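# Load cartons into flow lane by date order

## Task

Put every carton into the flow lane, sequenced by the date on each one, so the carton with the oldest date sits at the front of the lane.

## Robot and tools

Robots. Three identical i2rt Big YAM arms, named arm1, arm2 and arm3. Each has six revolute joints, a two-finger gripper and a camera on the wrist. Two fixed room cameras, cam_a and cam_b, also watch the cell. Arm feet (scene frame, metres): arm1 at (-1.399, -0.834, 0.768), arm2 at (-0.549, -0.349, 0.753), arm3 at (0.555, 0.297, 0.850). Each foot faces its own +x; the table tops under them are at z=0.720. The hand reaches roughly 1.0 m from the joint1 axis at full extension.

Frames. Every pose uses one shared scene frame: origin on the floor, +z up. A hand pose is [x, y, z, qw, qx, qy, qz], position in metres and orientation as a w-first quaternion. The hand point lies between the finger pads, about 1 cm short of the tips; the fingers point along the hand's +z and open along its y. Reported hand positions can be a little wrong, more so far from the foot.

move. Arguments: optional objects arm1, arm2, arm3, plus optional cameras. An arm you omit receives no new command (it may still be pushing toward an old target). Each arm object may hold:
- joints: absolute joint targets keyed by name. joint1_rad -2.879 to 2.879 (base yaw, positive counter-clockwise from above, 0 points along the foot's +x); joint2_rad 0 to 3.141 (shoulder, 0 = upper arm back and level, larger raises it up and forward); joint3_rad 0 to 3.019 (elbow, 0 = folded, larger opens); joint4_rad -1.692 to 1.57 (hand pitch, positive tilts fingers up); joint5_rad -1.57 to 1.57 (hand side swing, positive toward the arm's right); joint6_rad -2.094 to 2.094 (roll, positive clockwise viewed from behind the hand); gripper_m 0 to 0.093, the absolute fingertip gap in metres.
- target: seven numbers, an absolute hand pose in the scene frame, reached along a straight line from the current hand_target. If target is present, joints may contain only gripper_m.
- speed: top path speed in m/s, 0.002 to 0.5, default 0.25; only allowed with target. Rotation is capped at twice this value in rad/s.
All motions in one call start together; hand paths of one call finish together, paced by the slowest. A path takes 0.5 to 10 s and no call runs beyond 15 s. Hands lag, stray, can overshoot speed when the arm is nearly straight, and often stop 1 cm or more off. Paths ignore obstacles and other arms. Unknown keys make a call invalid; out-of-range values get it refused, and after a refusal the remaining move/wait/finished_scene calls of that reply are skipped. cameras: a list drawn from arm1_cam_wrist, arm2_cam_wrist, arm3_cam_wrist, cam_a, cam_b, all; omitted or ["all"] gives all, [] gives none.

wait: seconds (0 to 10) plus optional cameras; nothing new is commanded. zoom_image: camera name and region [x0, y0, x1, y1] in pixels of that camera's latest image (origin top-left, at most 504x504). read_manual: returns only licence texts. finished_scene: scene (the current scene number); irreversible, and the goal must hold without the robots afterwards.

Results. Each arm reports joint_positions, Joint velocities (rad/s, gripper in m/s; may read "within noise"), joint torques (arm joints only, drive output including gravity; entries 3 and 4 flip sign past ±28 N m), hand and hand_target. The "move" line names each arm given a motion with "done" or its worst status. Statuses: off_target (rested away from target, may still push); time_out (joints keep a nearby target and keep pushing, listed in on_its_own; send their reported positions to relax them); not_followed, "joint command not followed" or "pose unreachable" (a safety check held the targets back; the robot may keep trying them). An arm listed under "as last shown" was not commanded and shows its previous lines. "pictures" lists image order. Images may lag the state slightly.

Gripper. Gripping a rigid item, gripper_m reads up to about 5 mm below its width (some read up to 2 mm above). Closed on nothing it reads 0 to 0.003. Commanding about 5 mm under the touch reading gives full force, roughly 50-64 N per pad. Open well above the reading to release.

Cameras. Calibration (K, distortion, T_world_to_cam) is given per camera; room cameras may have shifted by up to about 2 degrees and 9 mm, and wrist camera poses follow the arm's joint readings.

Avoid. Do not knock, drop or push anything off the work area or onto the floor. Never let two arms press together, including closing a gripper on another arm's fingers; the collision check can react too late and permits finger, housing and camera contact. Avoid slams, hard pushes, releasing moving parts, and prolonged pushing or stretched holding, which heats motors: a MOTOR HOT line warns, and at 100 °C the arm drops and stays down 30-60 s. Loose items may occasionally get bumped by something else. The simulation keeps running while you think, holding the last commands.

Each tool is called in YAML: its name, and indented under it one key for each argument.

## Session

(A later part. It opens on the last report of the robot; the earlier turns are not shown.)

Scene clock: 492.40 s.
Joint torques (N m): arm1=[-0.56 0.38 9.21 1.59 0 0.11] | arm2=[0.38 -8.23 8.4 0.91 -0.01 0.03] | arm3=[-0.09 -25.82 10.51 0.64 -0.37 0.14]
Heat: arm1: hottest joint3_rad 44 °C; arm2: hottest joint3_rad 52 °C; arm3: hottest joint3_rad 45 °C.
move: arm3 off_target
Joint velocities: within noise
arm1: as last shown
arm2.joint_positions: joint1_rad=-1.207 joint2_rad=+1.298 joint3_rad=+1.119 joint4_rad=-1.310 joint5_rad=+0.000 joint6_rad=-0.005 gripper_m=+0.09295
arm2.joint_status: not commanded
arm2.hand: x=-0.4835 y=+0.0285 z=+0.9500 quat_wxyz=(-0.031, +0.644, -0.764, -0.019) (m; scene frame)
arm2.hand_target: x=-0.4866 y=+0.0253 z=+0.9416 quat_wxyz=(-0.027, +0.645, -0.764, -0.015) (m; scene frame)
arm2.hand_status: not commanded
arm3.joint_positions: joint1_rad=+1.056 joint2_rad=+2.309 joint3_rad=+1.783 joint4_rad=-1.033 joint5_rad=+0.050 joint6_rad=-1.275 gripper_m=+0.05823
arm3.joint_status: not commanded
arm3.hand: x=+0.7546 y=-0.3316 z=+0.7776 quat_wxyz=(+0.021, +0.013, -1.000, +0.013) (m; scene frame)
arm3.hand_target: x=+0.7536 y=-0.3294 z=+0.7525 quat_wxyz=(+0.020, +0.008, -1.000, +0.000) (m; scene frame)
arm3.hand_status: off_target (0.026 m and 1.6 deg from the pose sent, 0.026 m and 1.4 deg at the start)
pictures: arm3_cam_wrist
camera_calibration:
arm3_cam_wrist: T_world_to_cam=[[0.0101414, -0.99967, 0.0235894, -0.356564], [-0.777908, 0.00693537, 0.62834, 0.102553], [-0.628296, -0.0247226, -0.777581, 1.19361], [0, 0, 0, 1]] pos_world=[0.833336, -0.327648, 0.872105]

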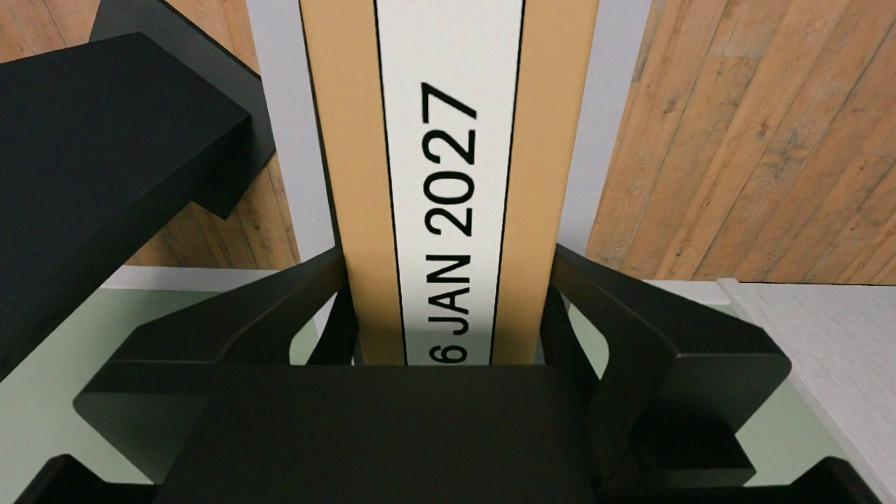

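move:
  arm3: {"target": [0.754, -0.331, 0.767, -0.02, -0.0081, 0.9998, 0.0], "speed": 0.1}
  cameras: []

move:
  arm3: {"joints": {"gripper_m": 0.093}}
  cameras: ["arm3_cam_wrist", "cam_b"]

Scene clock: 496.13 s.
Joint torques (N m): arm1=[-0.56 0.38 9.22 1.61 0 0.11] | arm2=[0.44 -8.23 8.42 0.92 -0.01 0.03] | arm3=[-0.26 -27.46 11.25 -0.2 -0.36 0.14]
Heat: arm1: hottest joint3_rad 44 °C; arm2: hottest joint3_rad 52 °C; arm3: hottest joint2_rad 45 °C.
move: arm3 off_target
Joint velocities: within noise
arm1, arm2: as last shown
arm3.joint_positions: joint1_rad=+1.056 joint2_rad=+2.309 joint3_rad=+1.783 joint4_rad=-1.036 joint5_rad=+0.050 joint6_rad=-1.275 gripper_m=+0.05823
arm3.joint_status: not commanded
arm3.hand: x=+0.7544 y=-0.3309 z=+0.7776 quat_wxyz=(+0.021, +0.013, -1.000, +0.012) (m; scene frame)
arm3.hand_target: x=+0.7539 y=-0.3307 z=+0.7671 quat_wxyz=(+0.020, +0.008, -1.000, +0.000) (m; scene frame)
arm3.hand_status: off_target (0.011 m and 1.4 deg from the pose sent, 0.011 m and 1.6 deg at the start)
pictures: none
No camera images: "cameras" was empty.

Scene clock: 496.80 s.
Joint torques (N m): arm1=[-0.56 0.32 9.21 1.61 0 0.11] | arm2=[0.38 -8.23 8.42 0.92 -0.01 0.03] | arm3=[-0.03 -27.69 11.17 -0.02 -0.11 0.12]
Heat: arm1: hottest joint3_rad 44 °C; arm2: hottest joint3_rad 52 °C; arm3: hottest joint2_rad 45 °C.
move: arm3 done
Joint velocities: within noise
arm1, arm2: as last shown
arm3.joint_positions: joint1_rad=+1.056 joint2_rad=+2.310 joint3_rad=+1.783 joint4_rad=-1.041 joint5_rad=+0.043 joint6_rad=-1.275 gripper_m=+0.09286
arm3.joint_status: all done
arm3.hand: x=+0.7551 y=-0.3292 z=+0.7771 quat_wxyz=(+0.019, +0.013, -1.000, +0.008) (m; scene frame)
arm3.hand_target: x=+0.7538 y=-0.3307 z=+0.7671 quat_wxyz=(+0.020, +0.008, -1.000, +0.000) (m; scene frame)
arm3.hand_status: not commanded
pictures: arm3_cam_wrist, cam_b
camera_calibration:
arm3_cam_wrist: T_world_to_cam=[[0.0101882, -0.999862, 0.0131001, -0.34612], [-0.780258, 0.000244122, 0.625457, 0.105043], [-0.625374, -0.0165938, -0.780148, 1.196], [0, 0, 0, 1]] pos_world=[0.833435, -0.326251, 0.871893]

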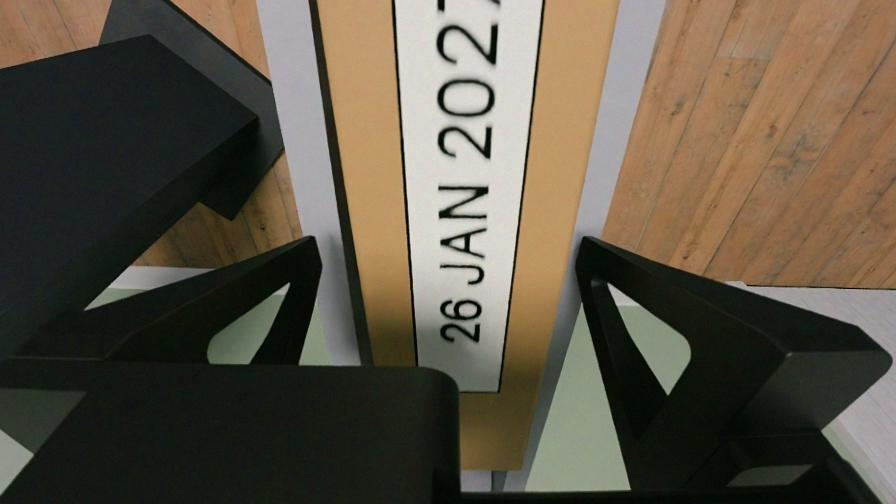

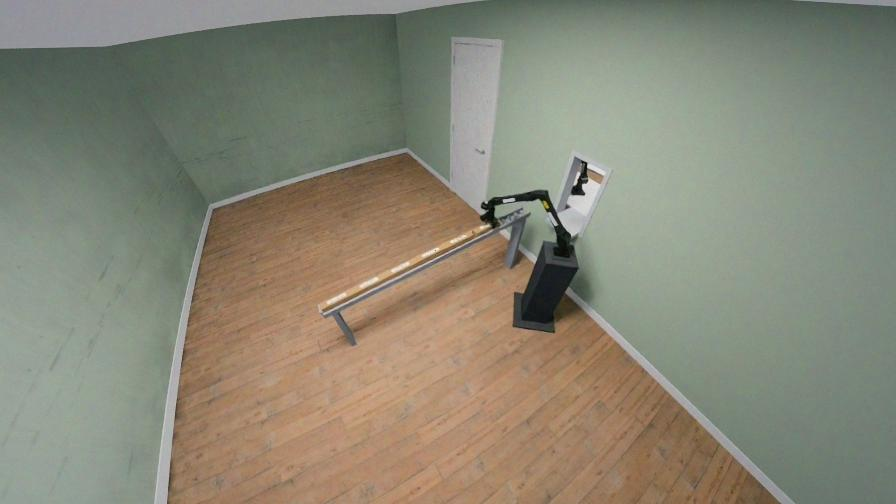

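move:
  arm3: {"target": [0.755, -0.337, 0.89, -0.02, -0.0081, 0.9998, 0.0], "speed": 0.2}
  cameras: ["arm3_cam_wrist", "cam_b"]

zoom_image:
  camera: "cam_b"
  region: [300, 190, 540, 340]

Scene clock: 502.30 s.
Joint torques (N m): arm1=[-0.62 0.38 9.21 1.59 0 0.11] | arm2=[0.38 -8.23 8.42 0.91 -0.01 0.03] | arm3=[-0.15 -27.28 13.23 -0.08 -0.1 0.11]
Heat: arm1: hottest joint3_rad 44 °C; arm2: hottest joint3_rad 52 °C; arm3: hottest joint2_rad 45 °C.
move: arm3 done
Joint velocities: within noise
arm1, arm2: as last shown
arm3.joint_positions: joint1_rad=+1.056 joint2_rad=+2.184 joint3_rad=+1.888 joint4_rad=-1.284 joint5_rad=+0.042 joint6_rad=-1.275 gripper_m=+0.09295
arm3.joint_status: not commanded
arm3.hand: x=+0.7551 y=-0.3298 z=+0.8942 quat_wxyz=(+0.020, +0.013, -1.000, +0.002) (m; scene frame)
arm3.hand_target: x=+0.7549 y=-0.3368 z=+0.8900 quat_wxyz=(+0.020, +0.008, -1.000, +0.000) (m; scene frame)
arm3.hand_status: done (0.008 m and 0.6 deg from the pose sent, 0.113 m and 1.1 deg at the start)
pictures: arm3_cam_wrist, cam_b
camera_calibration:
arm3_cam_wrist: T_world_to_cam=[[0.0102157, -0.999946, 0.00174412, -0.338179], [-0.778095, -0.00685366, 0.62811, 0.0254092], [-0.628064, -0.00777368, -0.778123, 1.29049], [0, 0, 0, 1]] pos_world=[0.833736, -0.327955, 0.98879]

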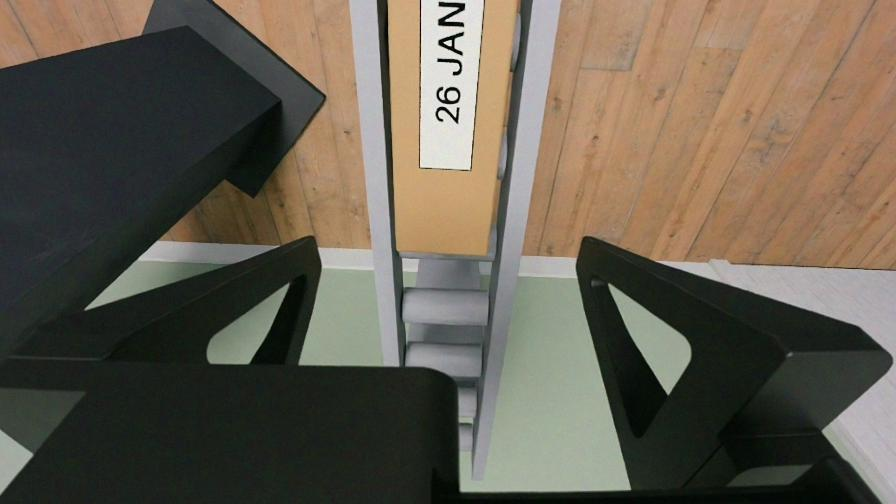

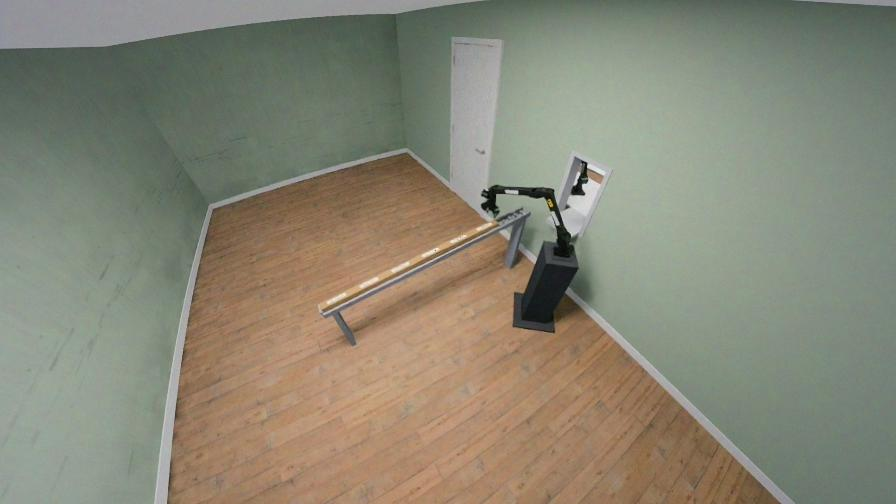

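Scaled by 2.100 from the camera's 896x504 image, which has a finer 1280x720 frame.

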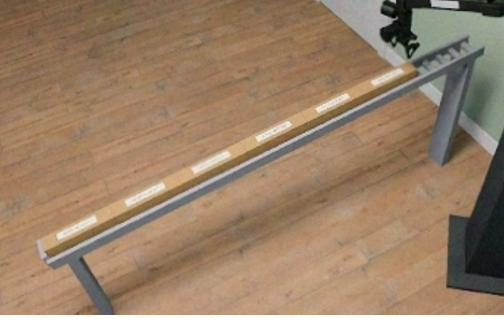

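finished_scene:
  scene: 2

The scene is finished: the task was done.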